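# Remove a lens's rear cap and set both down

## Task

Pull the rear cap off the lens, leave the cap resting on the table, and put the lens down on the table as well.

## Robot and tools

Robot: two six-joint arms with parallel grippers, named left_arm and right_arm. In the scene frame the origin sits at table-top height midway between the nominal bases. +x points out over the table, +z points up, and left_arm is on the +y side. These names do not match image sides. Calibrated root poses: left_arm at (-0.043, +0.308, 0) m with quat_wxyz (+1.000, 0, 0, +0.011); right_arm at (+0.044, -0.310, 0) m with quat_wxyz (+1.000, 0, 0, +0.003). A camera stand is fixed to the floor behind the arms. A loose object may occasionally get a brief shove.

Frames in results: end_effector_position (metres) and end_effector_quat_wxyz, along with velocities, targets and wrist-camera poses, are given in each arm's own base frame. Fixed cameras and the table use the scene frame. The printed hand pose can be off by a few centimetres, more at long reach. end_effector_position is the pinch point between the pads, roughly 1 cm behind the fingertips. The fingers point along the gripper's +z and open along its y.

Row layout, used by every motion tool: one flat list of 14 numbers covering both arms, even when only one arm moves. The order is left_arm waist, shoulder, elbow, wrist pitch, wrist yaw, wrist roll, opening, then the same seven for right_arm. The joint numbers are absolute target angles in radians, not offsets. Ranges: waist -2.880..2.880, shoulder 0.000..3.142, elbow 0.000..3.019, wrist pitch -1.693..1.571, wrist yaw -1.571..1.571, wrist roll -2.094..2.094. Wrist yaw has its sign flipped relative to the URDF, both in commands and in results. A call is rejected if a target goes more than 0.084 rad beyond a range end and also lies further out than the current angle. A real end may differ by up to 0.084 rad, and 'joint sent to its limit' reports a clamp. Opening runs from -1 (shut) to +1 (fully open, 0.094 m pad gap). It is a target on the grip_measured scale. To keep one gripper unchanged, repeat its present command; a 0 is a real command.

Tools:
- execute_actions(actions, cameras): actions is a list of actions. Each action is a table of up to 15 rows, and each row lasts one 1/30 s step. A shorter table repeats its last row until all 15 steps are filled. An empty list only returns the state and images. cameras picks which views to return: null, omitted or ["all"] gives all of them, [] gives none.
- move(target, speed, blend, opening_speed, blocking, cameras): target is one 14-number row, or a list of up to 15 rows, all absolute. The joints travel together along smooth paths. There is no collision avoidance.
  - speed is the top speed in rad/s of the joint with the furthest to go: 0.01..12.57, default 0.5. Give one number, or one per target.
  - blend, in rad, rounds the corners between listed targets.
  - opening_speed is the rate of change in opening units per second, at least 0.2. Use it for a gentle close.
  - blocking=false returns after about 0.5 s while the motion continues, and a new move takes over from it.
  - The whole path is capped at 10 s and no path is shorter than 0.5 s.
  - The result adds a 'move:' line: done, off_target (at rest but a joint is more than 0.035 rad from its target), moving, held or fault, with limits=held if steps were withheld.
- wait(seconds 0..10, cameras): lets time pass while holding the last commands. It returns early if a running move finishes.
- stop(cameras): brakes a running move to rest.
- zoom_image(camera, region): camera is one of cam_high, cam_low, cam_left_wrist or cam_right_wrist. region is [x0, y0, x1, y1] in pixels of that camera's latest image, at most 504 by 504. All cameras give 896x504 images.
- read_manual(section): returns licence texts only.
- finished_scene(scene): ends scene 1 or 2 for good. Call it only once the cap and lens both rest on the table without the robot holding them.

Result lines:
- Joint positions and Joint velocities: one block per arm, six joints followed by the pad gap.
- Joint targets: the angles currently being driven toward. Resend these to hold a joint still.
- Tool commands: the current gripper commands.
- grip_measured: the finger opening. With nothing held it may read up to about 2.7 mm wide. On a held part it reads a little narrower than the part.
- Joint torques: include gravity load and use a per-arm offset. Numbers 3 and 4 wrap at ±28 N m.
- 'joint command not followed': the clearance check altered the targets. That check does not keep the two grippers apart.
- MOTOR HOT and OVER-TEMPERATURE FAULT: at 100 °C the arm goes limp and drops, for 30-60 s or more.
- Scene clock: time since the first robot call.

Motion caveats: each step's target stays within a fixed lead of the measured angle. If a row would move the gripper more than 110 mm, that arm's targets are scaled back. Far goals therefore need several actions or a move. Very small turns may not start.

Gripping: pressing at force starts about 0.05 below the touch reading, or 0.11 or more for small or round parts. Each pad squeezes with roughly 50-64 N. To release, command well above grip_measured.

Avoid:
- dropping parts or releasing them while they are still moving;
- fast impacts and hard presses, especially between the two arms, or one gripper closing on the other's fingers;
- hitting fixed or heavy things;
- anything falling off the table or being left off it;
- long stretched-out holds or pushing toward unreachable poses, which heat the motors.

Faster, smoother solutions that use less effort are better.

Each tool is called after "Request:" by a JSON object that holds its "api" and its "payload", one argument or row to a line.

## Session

Request:
{"api": "execute_actions", "payload": {
  "actions": []
}}

Request:
{"api": "zoom_image", "payload": {
  "camera": "cam_high",
  "region": [280, 150, 480, 390]
}}

Request:
{"api": "zoom_image", "payload": {
  "camera": "cam_low",
  "region": [360, 240, 480, 350]
}}

Scene clock: 0.00 s.
left_arm: end_effector_position=(+0.7943, +0.2446, +0.1238) grip_measured=+1.000 end_effector_quat_wxyz=(+0.614, +0.517, +0.596, +0.026) | right_arm: end_effector_position=(+0.2076, +0.2321, +0.2038) grip_measured=+1.000 end_effector_quat_wxyz=(-0.010, +0.784, -0.533, -0.318)
Joint positions: left_arm=[0.486 2.342 1.943 -0.164 -1.095 1.269 0.094] | right_arm=[0.529 1.316 1.048 -1.6 0.585 -1.509 0.094]
Joint velocities: within noise
Joint torques (N m): no reading
Heat: left arm: hottest elbow 34 °C; right arm: hottest elbow 46 °C.
Joint targets: left_arm=[0.486 2.349 1.968 -0.162 -1.095 1.269] | right_arm=[0.529 1.313 1.075 -1.601 0.585 -1.509]
Tool commands: left_gripper/opening=+1.0 right_gripper/opening=+1.0

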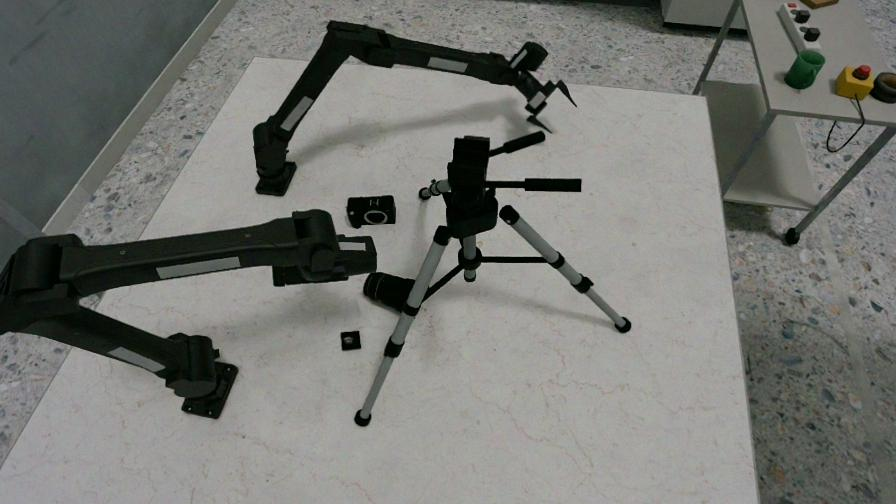

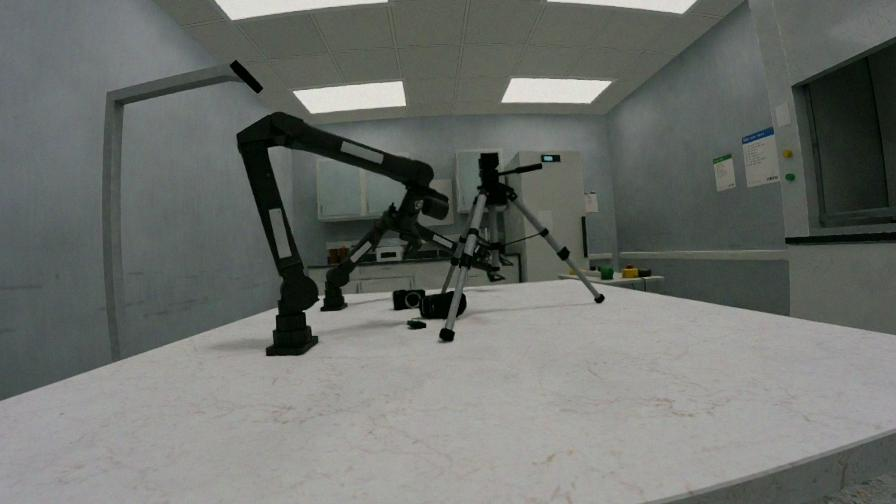

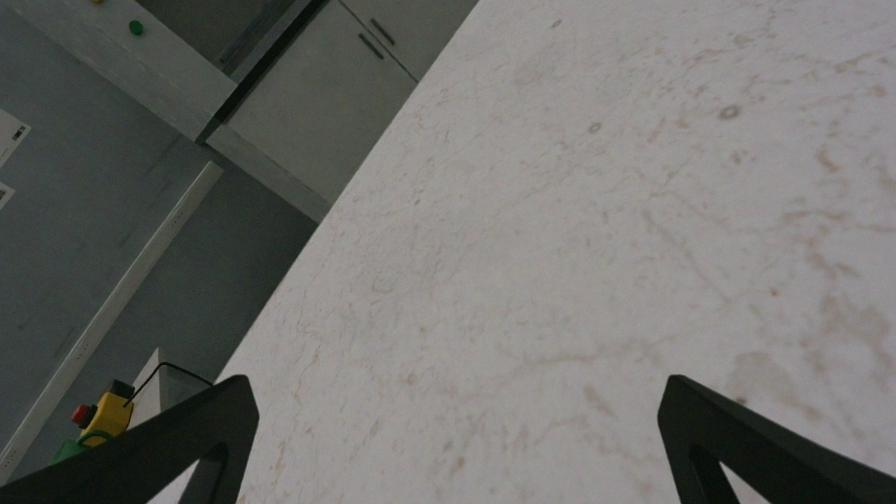

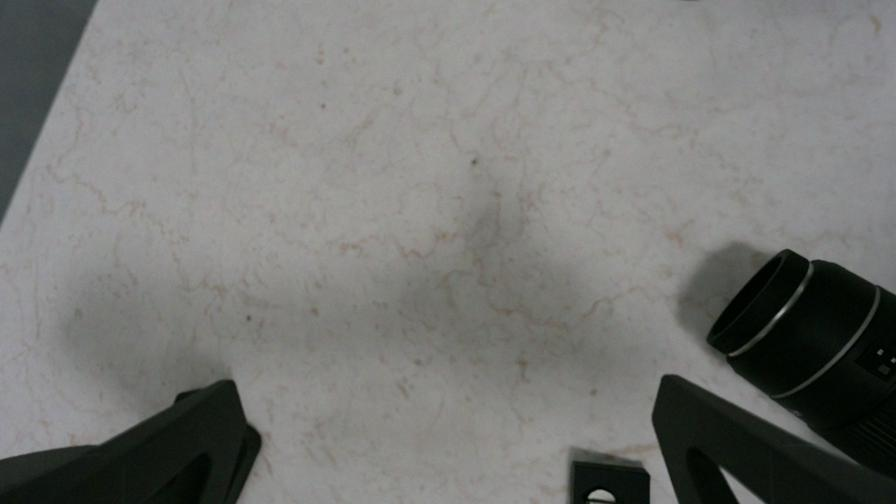

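Scaled by 2.100.

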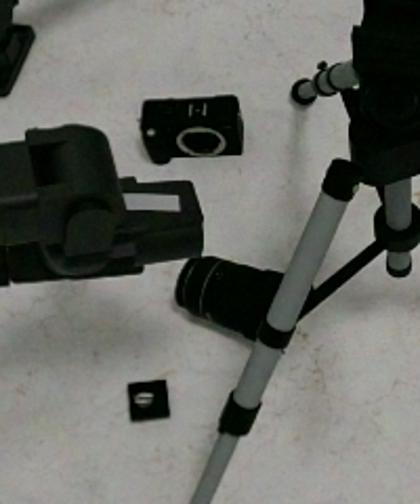

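Scaled by 4.200.

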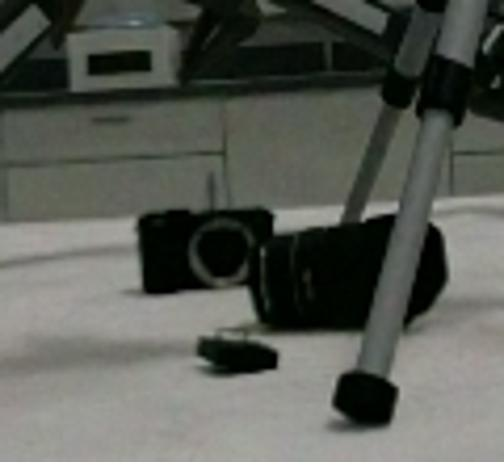

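Request:
{"api": "move", "payload": {
  "target": [
    [0.486,1.05,0.76,-1.25,0,0,1,0.756,1.458,1.33,-1.395,0,1.10,1],
    [-1.404,1.05,0.76,-1.25,0,0,1,0.756,1.458,1.33,-1.395,0,1.10,1],
    [-1.404,1.014,0.162,0.852,1.05,0,1,0.756,1.458,1.33,-1.395,0,1.10,1]
  ],
  "speed": 1.2
}}

Scene clock: 32.13 s.
left_arm: end_effector_position=(+0.1996, -0.2631, +0.1975) grip_measured=+1.000 end_effector_quat_wxyz=(+0.695, +0.132, +0.698, -0.113) | right_arm: end_effector_position=(+0.3021, +0.2818, +0.1955) grip_measured=+1.000 end_effector_quat_wxyz=(-0.009, +0.169, +0.986, -0.008)
Joint positions: left_arm=[-1.393 1.021 0.167 0.835 1.045 0.009 0.094] | right_arm=[0.75 1.45 1.262 -1.406 0.004 1.09 0.094]
Joint velocities: within noise
Joint torques (N m): left_arm=[-2.08 -3.49 6.49 2.56 0.34 -0.09] | right_arm=[0.85 -11.69 12.86 0.59 -0.16 0.13]
Heat: left arm: hottest elbow 37 °C; right arm: hottest elbow 50 °C.
Joint targets: left_arm=[-1.404 1.014 0.162 0.852 1.050 0.000] | right_arm=[0.756 1.458 1.330 -1.395 0.000 1.100]
move: off_target (right_arm); right_arm: the elbow is farthest, 0.068 rad from its target

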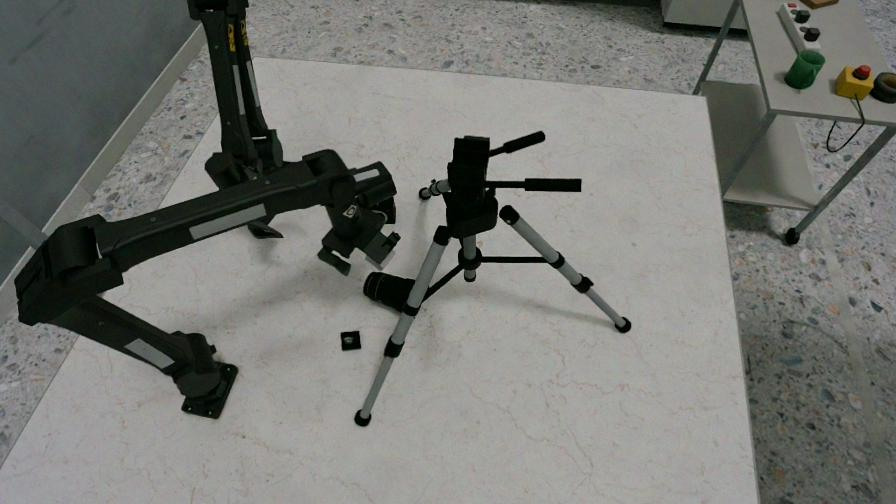

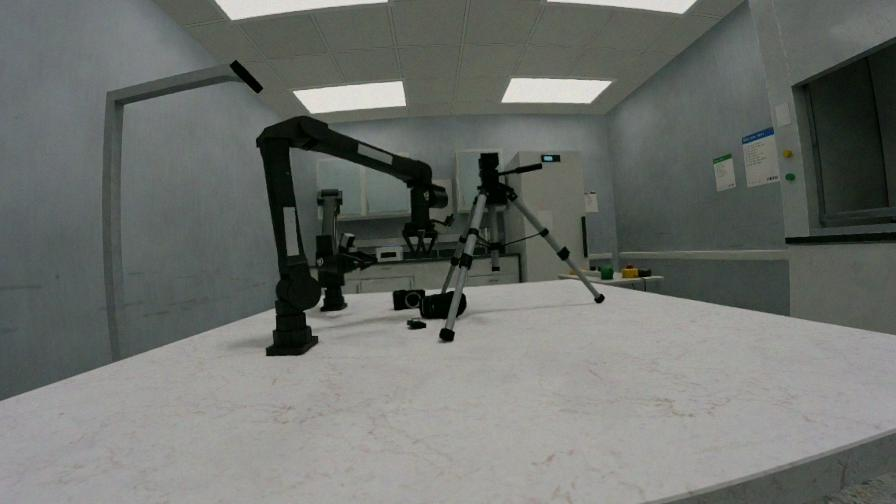

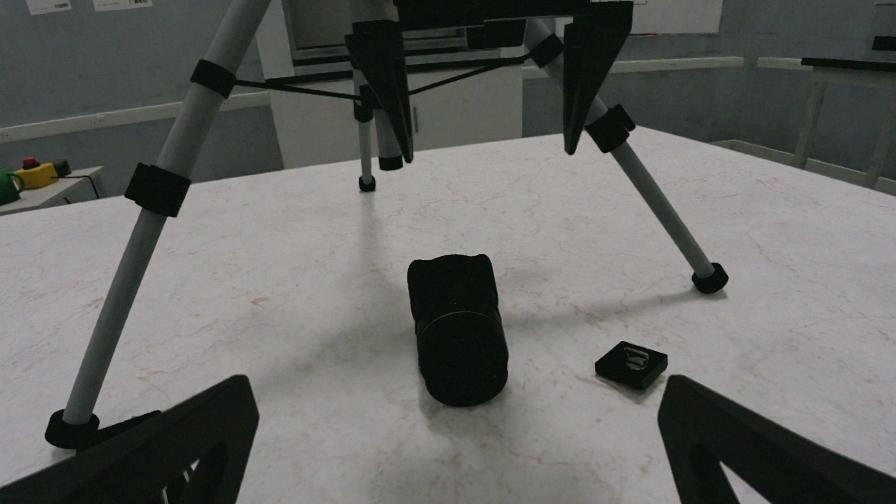

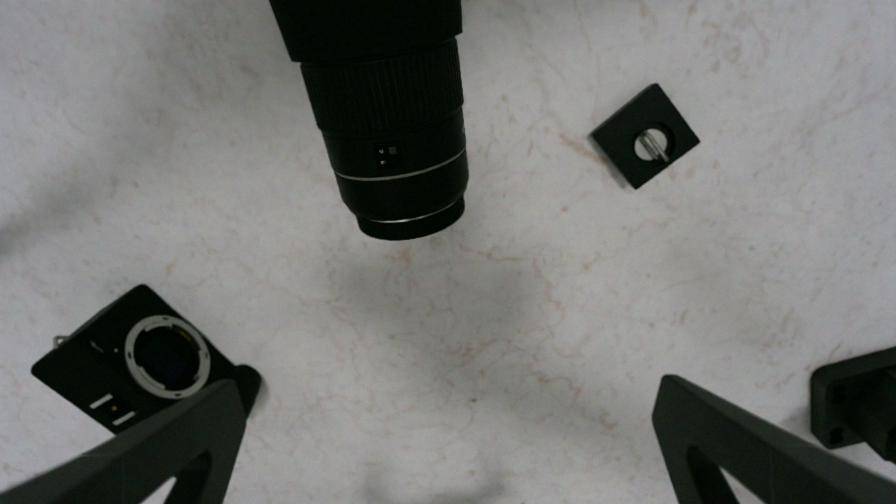

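Request:
{"api": "move", "payload": {
  "target": [-1.404,1.014,0.162,0.852,1.05,0,1,0.718,1.566,1.24,-1.21,0,0.918,1],
  "speed": 0.7,
  "cameras": ["cam_left_wrist","cam_right_wrist"]
}}

Scene clock: 99.80 s.
left_arm: end_effector_position=(+0.1997, -0.2630, +0.1976) grip_measured=+1.000 end_effector_quat_wxyz=(+0.695, +0.132, +0.698, -0.113) | right_arm: end_effector_position=(+0.3433, +0.3025, +0.1389) grip_measured=+1.000 end_effector_quat_wxyz=(+0.006, +0.103, +0.995, +0.010)
Joint positions: left_arm=[-1.393 1.021 0.167 0.836 1.046 0.009 0.094] | right_arm=[0.722 1.572 1.245 -1.222 0.004 0.929 0.094]
Joint velocities: within noise
Joint torques (N m): left_arm=[-1.96 -3.43 6.63 2.56 0.34 -0.1] | right_arm=[-0.67 -13.57 7.47 0.8 -0.19 -0.05]
Heat: left arm: hottest elbow 38 °C; right arm: hottest elbow 55 °C.
Joint targets: left_arm=[-1.404 1.014 0.162 0.852 1.050 0.000] | right_arm=[0.718 1.566 1.240 -1.210 0.000 0.918]
move: done
Images, in order (width x height): cam_left_wrist 896x504, cam_right_wrist 896x504.

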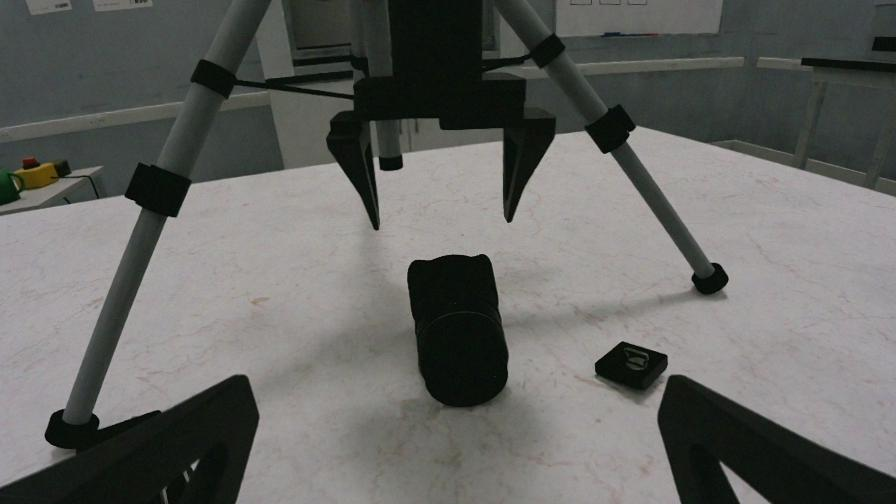

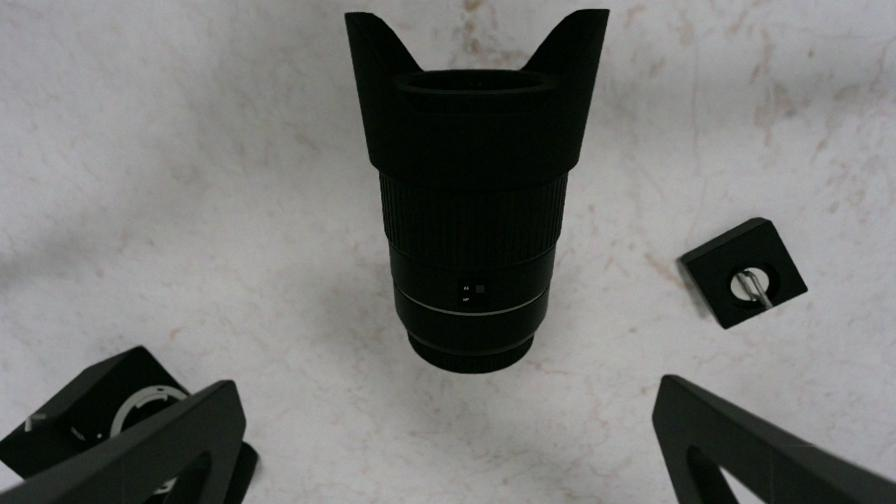

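Request:
{"api": "move", "payload": {
  "target": [
    [-1.404,1.014,0.162,0.852,1.05,0,1,0.720,1.678,1.085,-0.971,0,0.918,1],
    [-1.404,1.014,0.162,0.852,1.05,0,1,0.720,1.681,1.069,-0.961,0,0.918,1],
    [-1.404,1.014,0.162,0.852,1.05,0,1,0.720,1.681,1.069,-0.961,0,0.918,0.2]
  ],
  "speed": 0.4,
  "opening_speed": 0.6,
  "cameras": ["cam_left_wrist","cam_right_wrist","cam_low"]
}}

Scene clock: 141.20 s.
left_arm: end_effector_position=(+0.1997, -0.2630, +0.1976) grip_measured=+1.000 end_effector_quat_wxyz=(+0.695, +0.132, +0.698, -0.113) | right_arm: end_effector_position=(+0.3337, +0.2940, +0.0352) grip_measured=+0.492 end_effector_quat_wxyz=(-0.002, +0.103, +0.995, +0.001)
Joint positions: left_arm=[-1.393 1.021 0.167 0.836 1.046 0.009 0.094] | right_arm=[0.722 1.68 1.078 -0.971 0.004 0.928 0.07]
Joint velocities: within noise
Joint torques (N m): left_arm=[-2.08 -3.19 6.53 2.51 0.35 -0.08] | right_arm=[0.09 -13.8 6.39 0.72 -0.16 0.01]
Heat: left arm: hottest elbow 37 °C; right arm: hottest elbow 51 °C.
Joint targets: left_arm=[-1.404 1.014 0.162 0.852 1.050 0.000] | right_arm=[0.720 1.681 1.069 -0.961 0.000 0.918]
move: done
Images, in order (width x height): cam_low 896x504, cam_left_wrist 896x504, cam_right_wrist 896x504.

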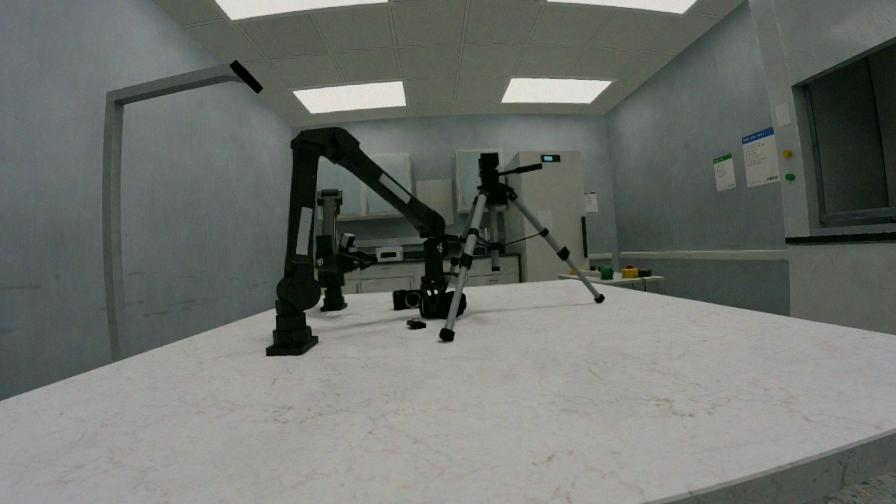

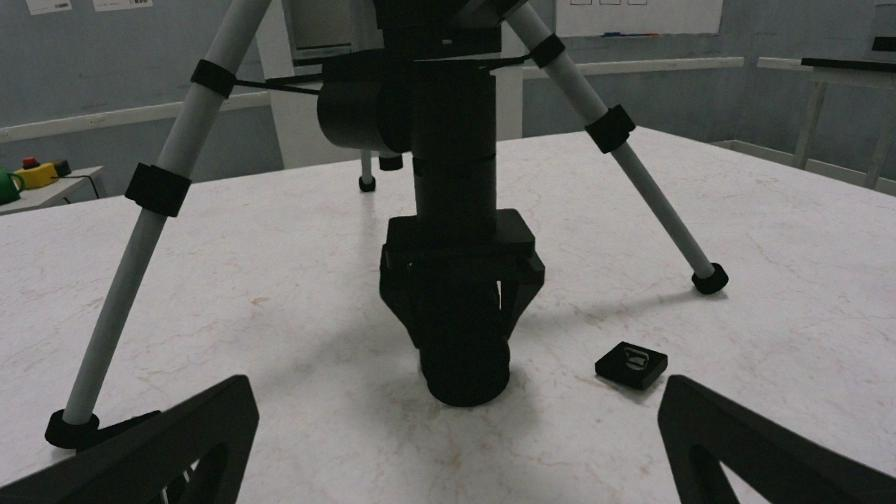

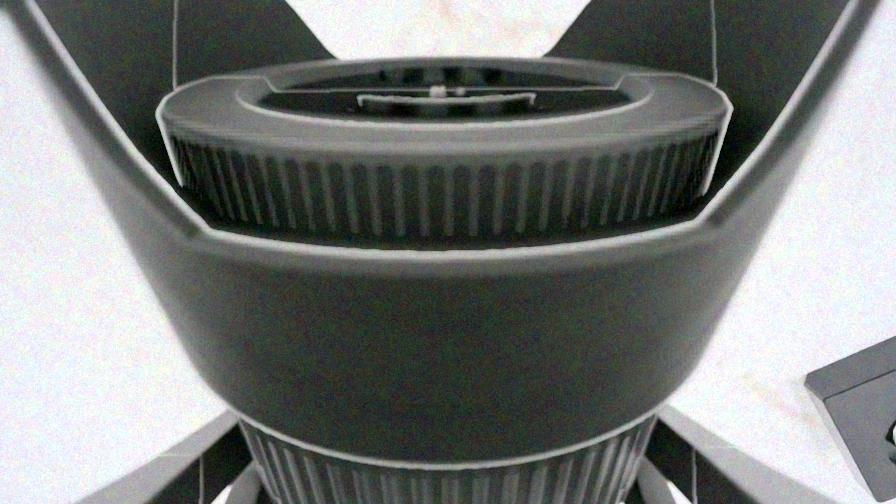

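Request:
{"api": "move", "payload": {
  "target": [
    [-1.404,1.014,0.162,0.852,1.05,0,1,0.722,1.60,1.22,-1.12,0,0.93,0.2],
    [-1.404,1.014,0.162,0.852,1.05,0,1,0.798,1.455,1.33,-1.31,0,1.137,0.2],
    [-1.084,1.384,0.284,1.11,0.724,0,1,0.798,1.455,1.33,-1.31,0,1.137,0.2],
    [-1.001,1.402,0.344,1.10,0.653,0,1,0.798,1.455,1.33,-1.31,0,1.137,0.2]
  ],
  "speed": [0.3,0.4,0.5,0.3],
  "cameras": ["cam_low","cam_left_wrist","cam_right_wrist"]
}}

Request:
{"api": "zoom_image", "payload": {
  "camera": "cam_low",
  "region": [360, 220, 470, 320]
}}

Scene clock: 167.17 s.
left_arm: end_effector_position=(+0.3092, -0.2945, +0.1811) grip_measured=+1.000 end_effector_quat_wxyz=(+0.699, +0.125, +0.693, -0.124) | right_arm: end_effector_position=(+0.3016, +0.3082, +0.1675) grip_measured=+0.491 end_effector_quat_wxyz=(+0.002, +0.165, +0.986, +0.005)
Joint positions: left_arm=[-1.012 1.389 0.314 1.085 0.657 0.008 0.094] | right_arm=[0.796 1.491 1.232 -1.301 0.003 1.127 0.07]
Joint velocities: within noise
Joint torques (N m): left_arm=[-0.26 -6.24 7.71 2.67 -0.04 -0.09] | right_arm=[-0.62 -15.79 15.1 0.01 -0.1 0.08]
Heat: left arm: hottest elbow 37 °C; right arm: hottest elbow 50 °C.
Joint targets: left_arm=[-1.001 1.402 0.344 1.100 0.653 0.000] | right_arm=[0.798 1.455 1.330 -1.310 0.000 1.137]
move: off_target (right_arm); right_arm: the elbow is farthest, 0.098 rad from its target
Images, in order (width x height): cam_low 896x504, cam_left_wrist 896x504, cam_right_wrist 896x504.

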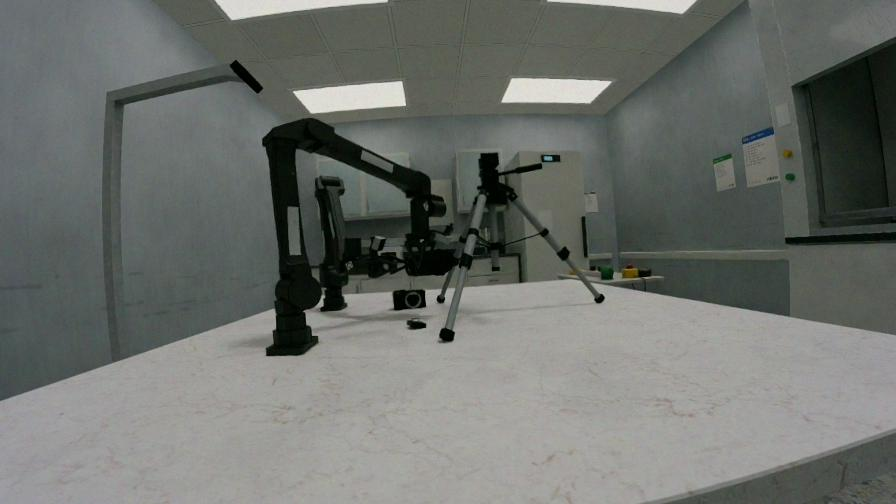

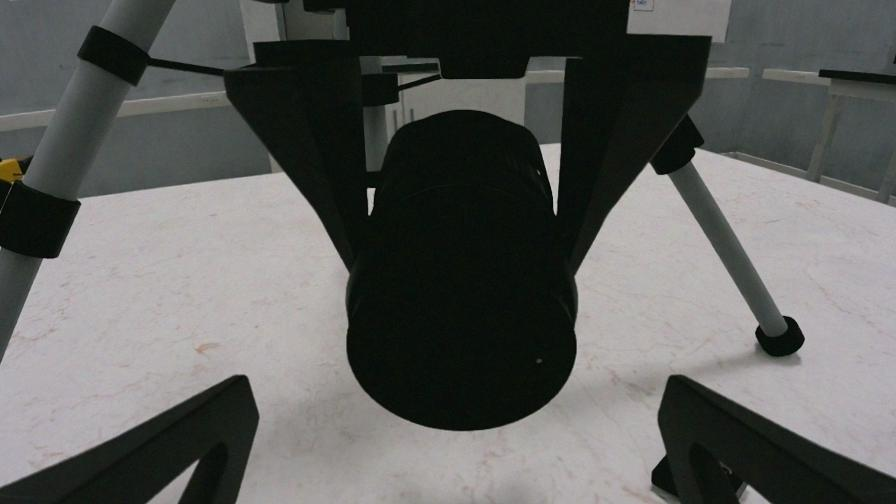

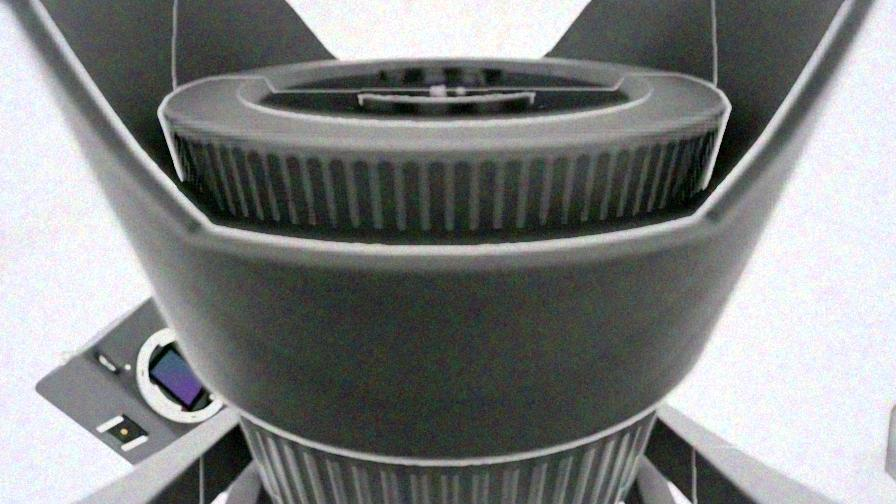

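Scaled by 4.582.

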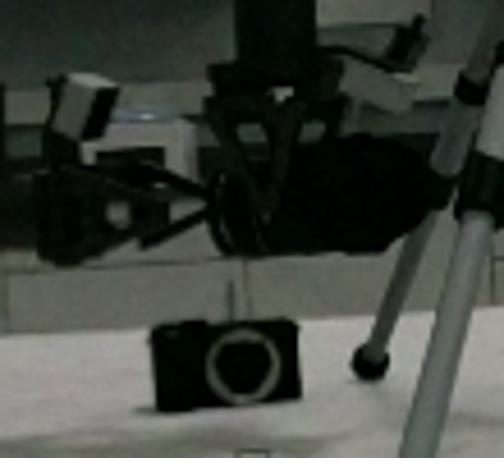

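Request:
{"api": "move", "payload": {
  "target": [
    [-0.9475,1.434,0.408,1.03,0.600,0,1,0.798,1.455,1.33,-1.310,0,1.137,0.2],
    [-0.9475,1.434,0.408,1.03,0.600,0,0.1,0.798,1.455,1.33,-1.310,0,1.137,0.2]
  ],
  "speed": 0.2,
  "opening_speed": 0.6,
  "cameras": ["cam_left_wrist","cam_right_wrist"]
}}

Scene clock: 191.43 s.
left_arm: end_effector_position=(+0.3339, -0.3036, +0.1824) grip_measured=+0.235 end_effector_quat_wxyz=(+0.695, +0.129, +0.697, -0.120) | right_arm: end_effector_position=(+0.3014, +0.3080, +0.1675) grip_measured=+0.491 end_effector_quat_wxyz=(+0.001, +0.165, +0.986, +0.004)
Joint positions: left_arm=[-0.958 1.42 0.373 1.04 0.604 0.008 0.058] | right_arm=[0.796 1.491 1.232 -1.302 0.003 1.127 0.07]
Joint velocities: within noise
Joint torques (N m): left_arm=[-0.44 -6.53 8.27 1.48 -0.04 -0.09] | right_arm=[-0.03 -16.26 15.16 0.09 -0.16 0.12]
Heat: left arm: hottest elbow 38 °C; right arm: hottest elbow 59 °C.
Joint targets: left_arm=[-0.947 1.434 0.408 1.030 0.600 0.000] | right_arm=[0.798 1.455 1.330 -1.310 0.000 1.137]
move: off_target (right_arm); right_arm: the elbow is farthest, 0.098 rad from its target
Images, in order (width x height): cam_left_wrist 896x504, cam_right_wrist 896x504.

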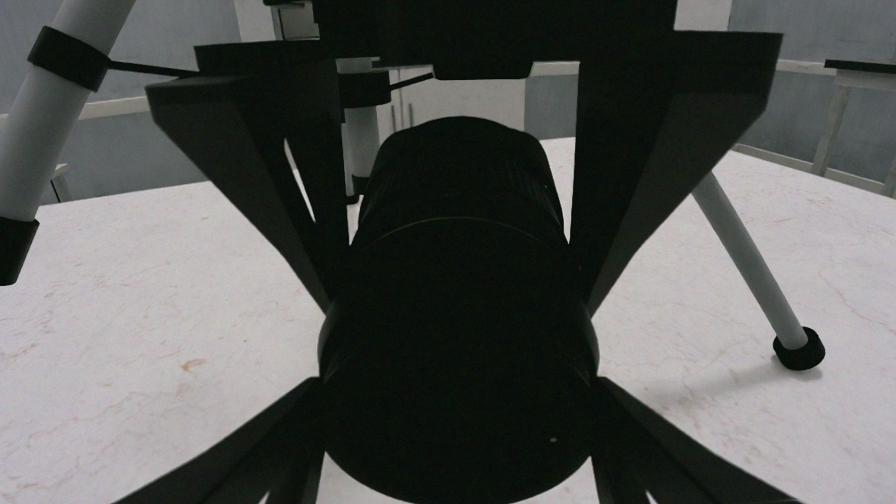

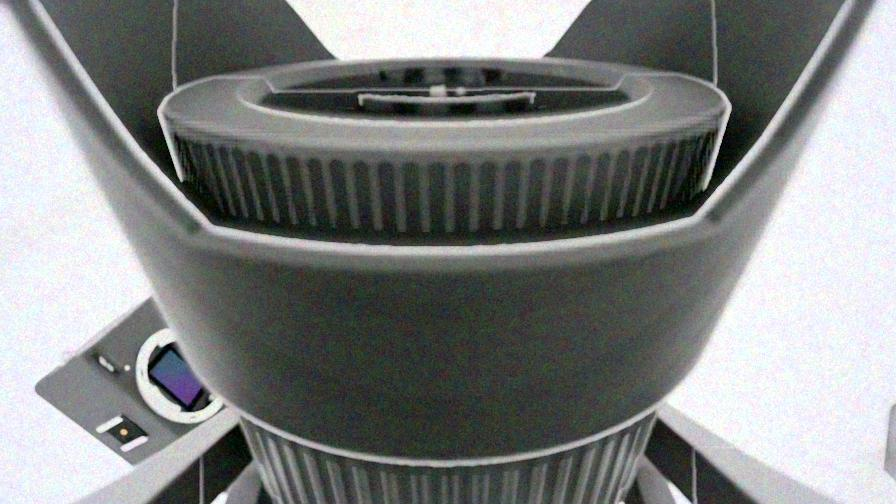

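Request:
{"api": "move", "payload": {
  "target": [
    [-0.9475,1.434,0.408,1.03,0.600,-1.5,0.1,0.798,1.455,1.33,-1.310,0,1.137,0.2],
    [-0.997,1.408,0.345,1.066,0.648,-1.5,0.1,0.798,1.455,1.33,-1.310,0,1.137,0.2]
  ],
  "speed": [0.5,0.08],
  "cameras": ["cam_left_wrist","cam_right_wrist"]
}}

Scene clock: 212.30 s.
left_arm: end_effector_position=(+0.3263, -0.2992, +0.1780) grip_measured=+0.231 end_effector_quat_wxyz=(+0.433, -0.385, +0.598, -0.553) | right_arm: end_effector_position=(+0.2990, +0.3083, +0.1675) grip_measured=+0.491 end_effector_quat_wxyz=(-0.001, +0.163, +0.987, +0.002)
Joint positions: left_arm=[-0.98 1.418 0.355 1.048 0.645 -1.488 0.058] | right_arm=[0.8 1.491 1.232 -1.308 0.004 1.128 0.07]
Joint velocities: within noise
Joint torques (N m): left_arm=[-2.61 -8.06 4.74 2.77 0.29 -0.06] | right_arm=[-0.09 -14.8 15.09 0.29 -0.16 0.12]
Heat: left arm: hottest elbow 38 °C; right arm: hottest elbow 63 °C.
Joint targets: left_arm=[-0.997 1.408 0.345 1.066 0.648 -1.500] | right_arm=[0.798 1.455 1.330 -1.310 0.000 1.137]
move: off_target (right_arm); right_arm: the elbow is farthest, 0.098 rad from its target
Images, in order (width x height): cam_left_wrist 896x504, cam_right_wrist 896x504.

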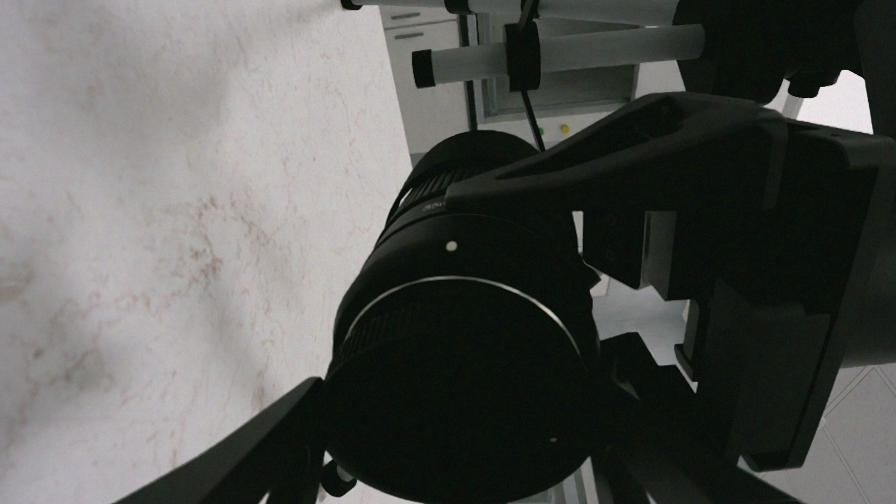

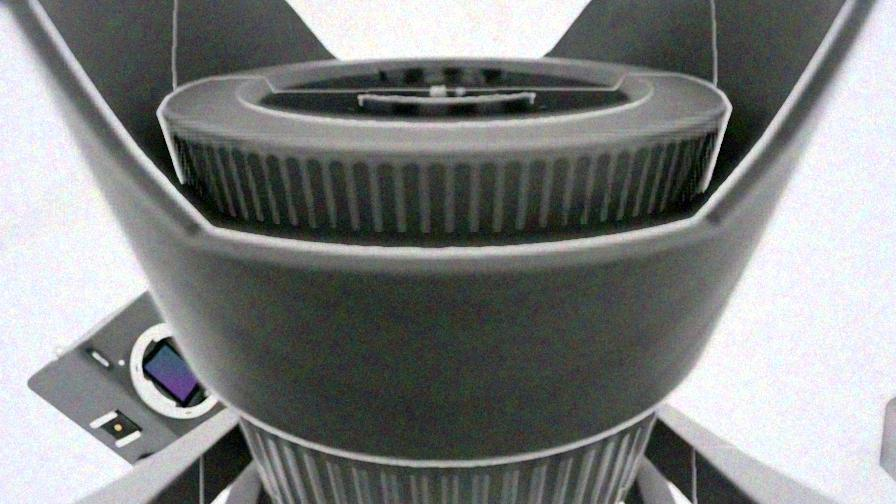

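Request:
{"api": "move", "payload": {
  "target": [
    [-0.997,1.408,0.345,1.066,0.648,-1.2,0.1,0.798,1.455,1.33,-1.310,0,1.137,0.2],
    [-0.997,1.408,0.345,1.066,0.648,-1.6,0.1,0.798,1.455,1.33,-1.310,0,1.137,0.2]
  ],
  "speed": 0.4,
  "cameras": ["cam_left_wrist","cam_right_wrist"]
}}

Scene clock: 225.97 s.
left_arm: end_effector_position=(+0.3232, -0.2990, +0.1764) grip_measured=+0.231 end_effector_quat_wxyz=(+0.403, -0.414, +0.580, -0.575) | right_arm: end_effector_position=(+0.2990, +0.3083, +0.1675) grip_measured=+0.491 end_effector_quat_wxyz=(-0.001, +0.163, +0.987, +0.002)
Joint positions: left_arm=[-0.986 1.417 0.348 1.05 0.647 -1.59 0.058] | right_arm=[0.8 1.491 1.232 -1.308 0.004 1.128 0.07]
Joint velocities: within noise
Joint torques (N m): left_arm=[-2.2 -8 5.2 2.59 0.2 0] | right_arm=[0.09 -15.5 15.06 0.24 -0.17 0.15]
Heat: left arm: hottest elbow 37 °C; right arm: hottest elbow 65 °C.
Joint targets: left_arm=[-0.997 1.408 0.345 1.066 0.648 -1.600] | right_arm=[0.798 1.455 1.330 -1.310 0.000 1.137]
move: off_target (right_arm); right_arm: the elbow is farthest, 0.098 rad from its target
Images, in order (width x height): cam_left_wrist 896x504, cam_right_wrist 896x504.

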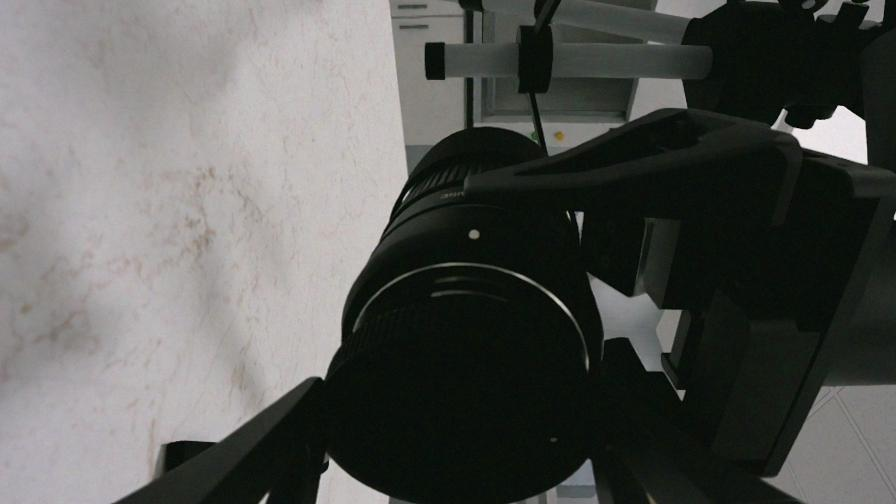

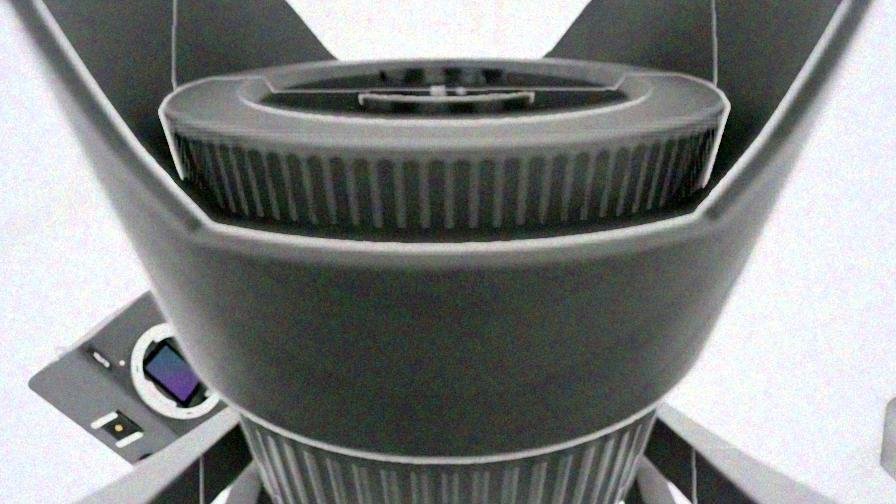

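Request:
{"api": "move", "payload": {
  "target": [
    [-1.084,1.384,0.295,1.11,0.724,-1.6,0.1,0.798,1.455,1.33,-1.31,0,1.137,0.2],
    [-1.404,1.014,0.172,0.862,1.05,-1.6,0.1,0.798,1.455,1.33,-1.31,0,1.137,0.2],
    [-1.404,1.05,0.76,-1.25,0,0,0.1,0.722,1.60,1.17,-1.08,0,0.92,0.2],
    [-0.1,1.05,0.76,-1.25,0,0,0.1,0.722,1.60,1.17,-1.08,0,0.92,0.2]
  ],
  "speed": [0.2,0.5,0.9,0.8]
}}

Scene clock: 260.90 s.
left_arm: end_effector_position=(+0.2484, -0.0276, +0.1197) grip_measured=+0.231 end_effector_quat_wxyz=(+0.000, +0.051, +0.999, +0.002) | right_arm: end_effector_position=(+0.3376, +0.3015, +0.0817) grip_measured=+0.491 end_effector_quat_wxyz=(+0.000, +0.101, +0.995, +0.002)
Joint positions: left_arm=[-0.111 1.04 0.71 -1.24 0.003 -0.009 0.058] | right_arm=[0.729 1.631 1.155 -1.093 0.004 0.93 0.07]
Joint velocities: within noise
Joint torques (N m): left_arm=[-0.44 -4.07 12.03 -0.16 0.01 0.1] | right_arm=[-0.67 -16.67 8.32 0.79 -0.16 -0.05]
Heat: left arm: hottest elbow 37 °C; right arm: hottest elbow 65 °C.
Joint targets: left_arm=[-0.100 1.050 0.760 -1.250 0.000 0.000] | right_arm=[0.722 1.600 1.170 -1.080 0.000 0.920]
move: off_target (left_arm); left_arm: the elbow is farthest, 0.050 rad from its target

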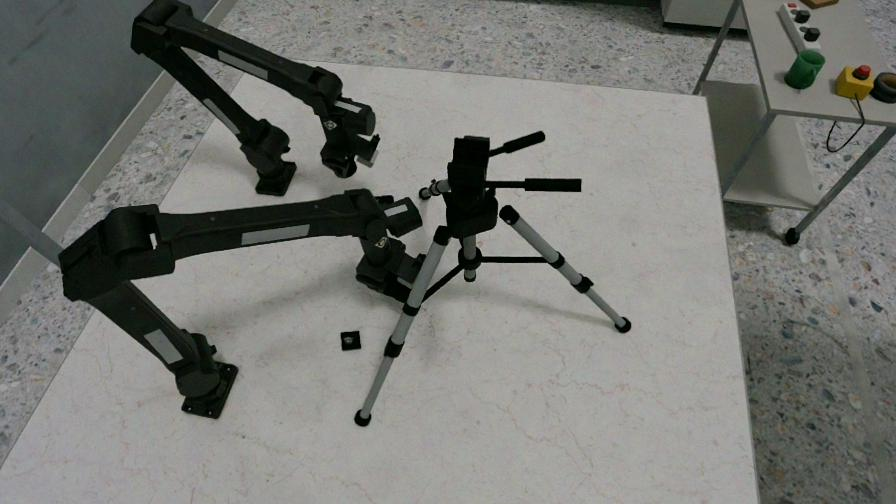

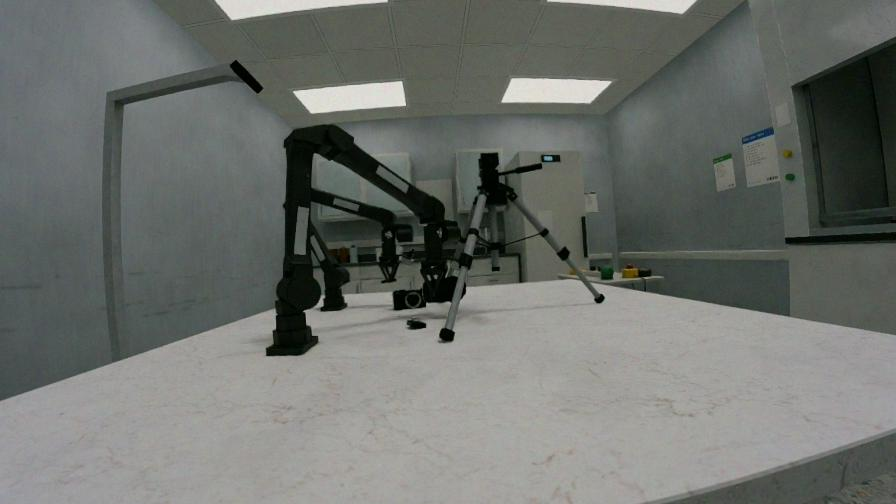

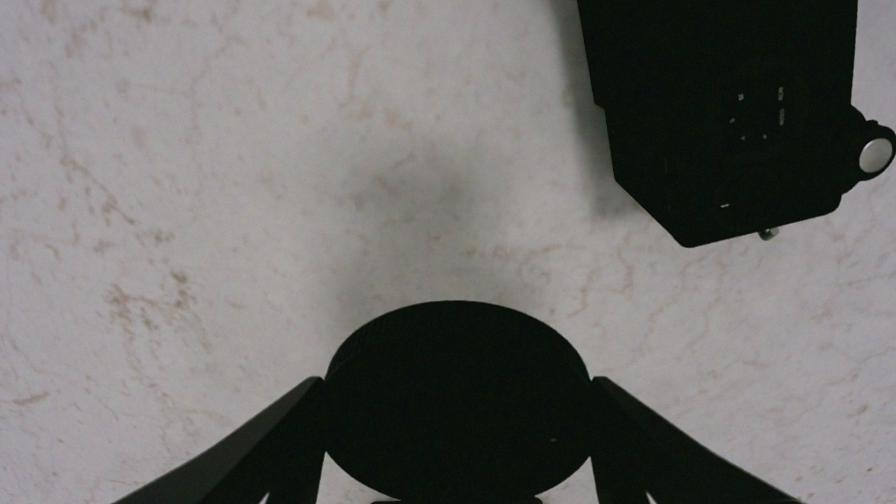

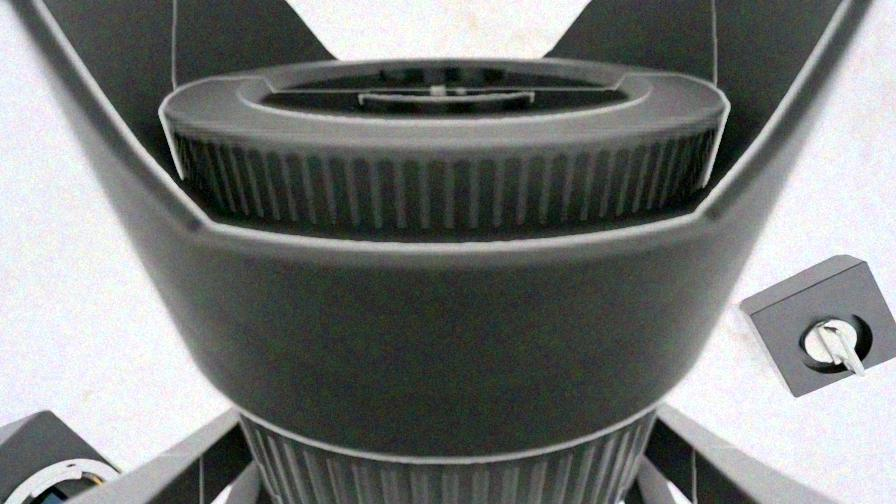

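Request:
{"api": "move", "payload": {
  "target": [
    [0.05,1.05,0.76,-1.25,0,0,0.1,0.715,1.635,1.12,-1.02,0,0.915,0.2],
    [0.05,1.208,0.568,-0.915,0,0,0.1,0.715,1.652,1.085,-0.962,0,0.915,0.2],
    [0.05,1.236,0.537,-0.861,0,0,0.1,0.715,1.655,1.072,-0.955,0,0.915,0.2]
  ],
  "speed": [0.3,0.25,0.1]
}}

Request:
{"api": "zoom_image", "payload": {
  "camera": "cam_low",
  "region": [370, 250, 470, 330]
}}

Scene clock: 277.37 s.
left_arm: end_effector_position=(+0.2570, +0.0102, +0.0215) grip_measured=+0.231 end_effector_quat_wxyz=(+0.007, -0.024, +1.000, +0.002) | right_arm: end_effector_position=(+0.3328, +0.2932, +0.0357) grip_measured=+0.491 end_effector_quat_wxyz=(-0.002, +0.101, +0.995, +0.001)
Joint positions: left_arm=[0.039 1.223 0.543 -0.876 0.003 -0.009 0.058] | right_arm=[0.722 1.676 1.074 -0.971 0.004 0.925 0.07]
Joint velocities: within noise
Joint torques (N m): left_arm=[-0.44 -4.78 6.37 0.96 0.01 0.09] | right_arm=[-0.5 -16.09 6.76 0.96 -0.16 -0.05]
Heat: left arm: hottest elbow 38 °C; right arm: hottest elbow 59 °C.
Joint targets: left_arm=[0.050 1.236 0.537 -0.861 0.000 0.000] | right_arm=[0.715 1.655 1.072 -0.955 0.000 0.915]
move: done

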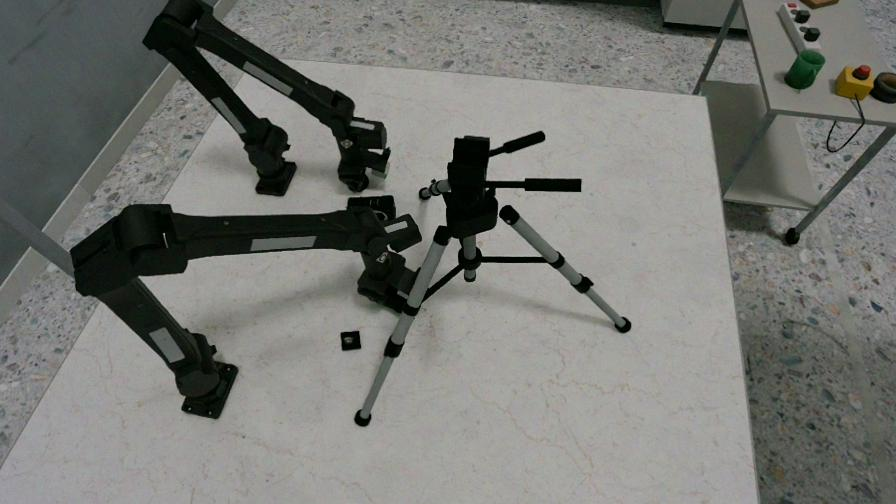

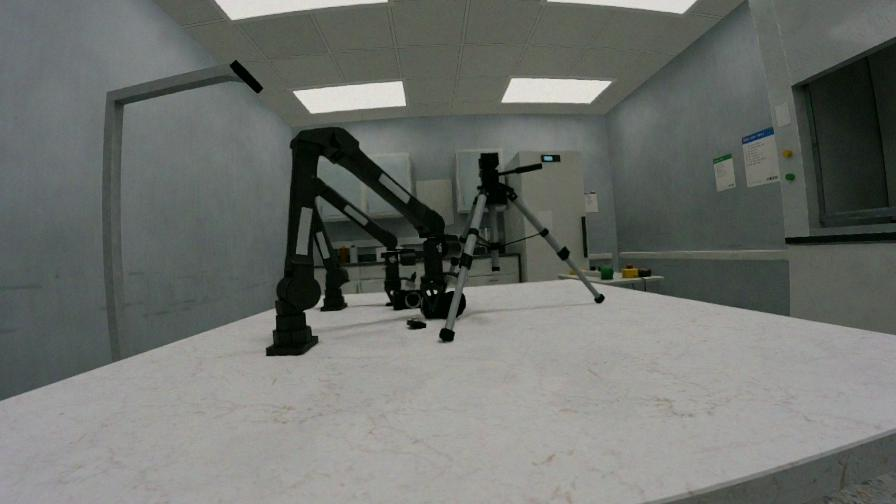

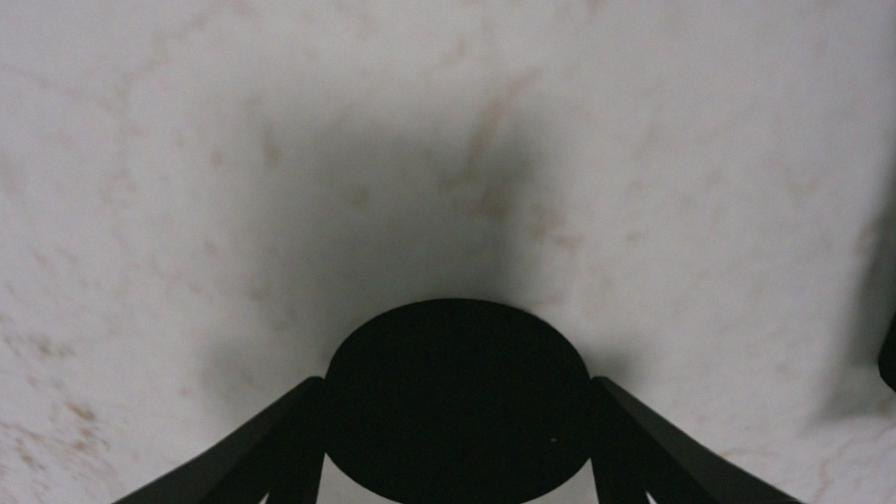

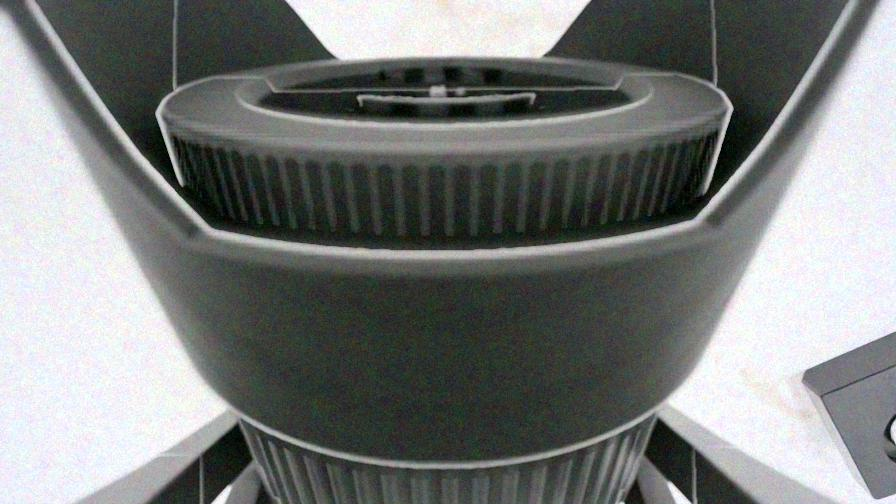

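Scaled by 5.040.

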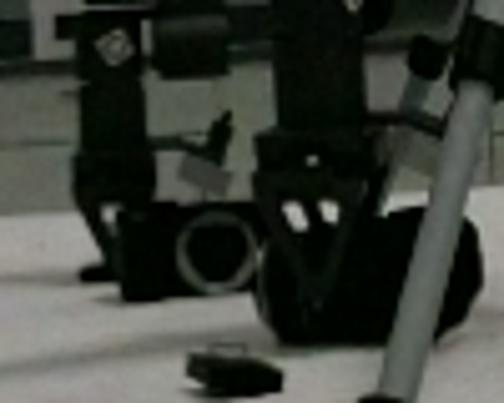

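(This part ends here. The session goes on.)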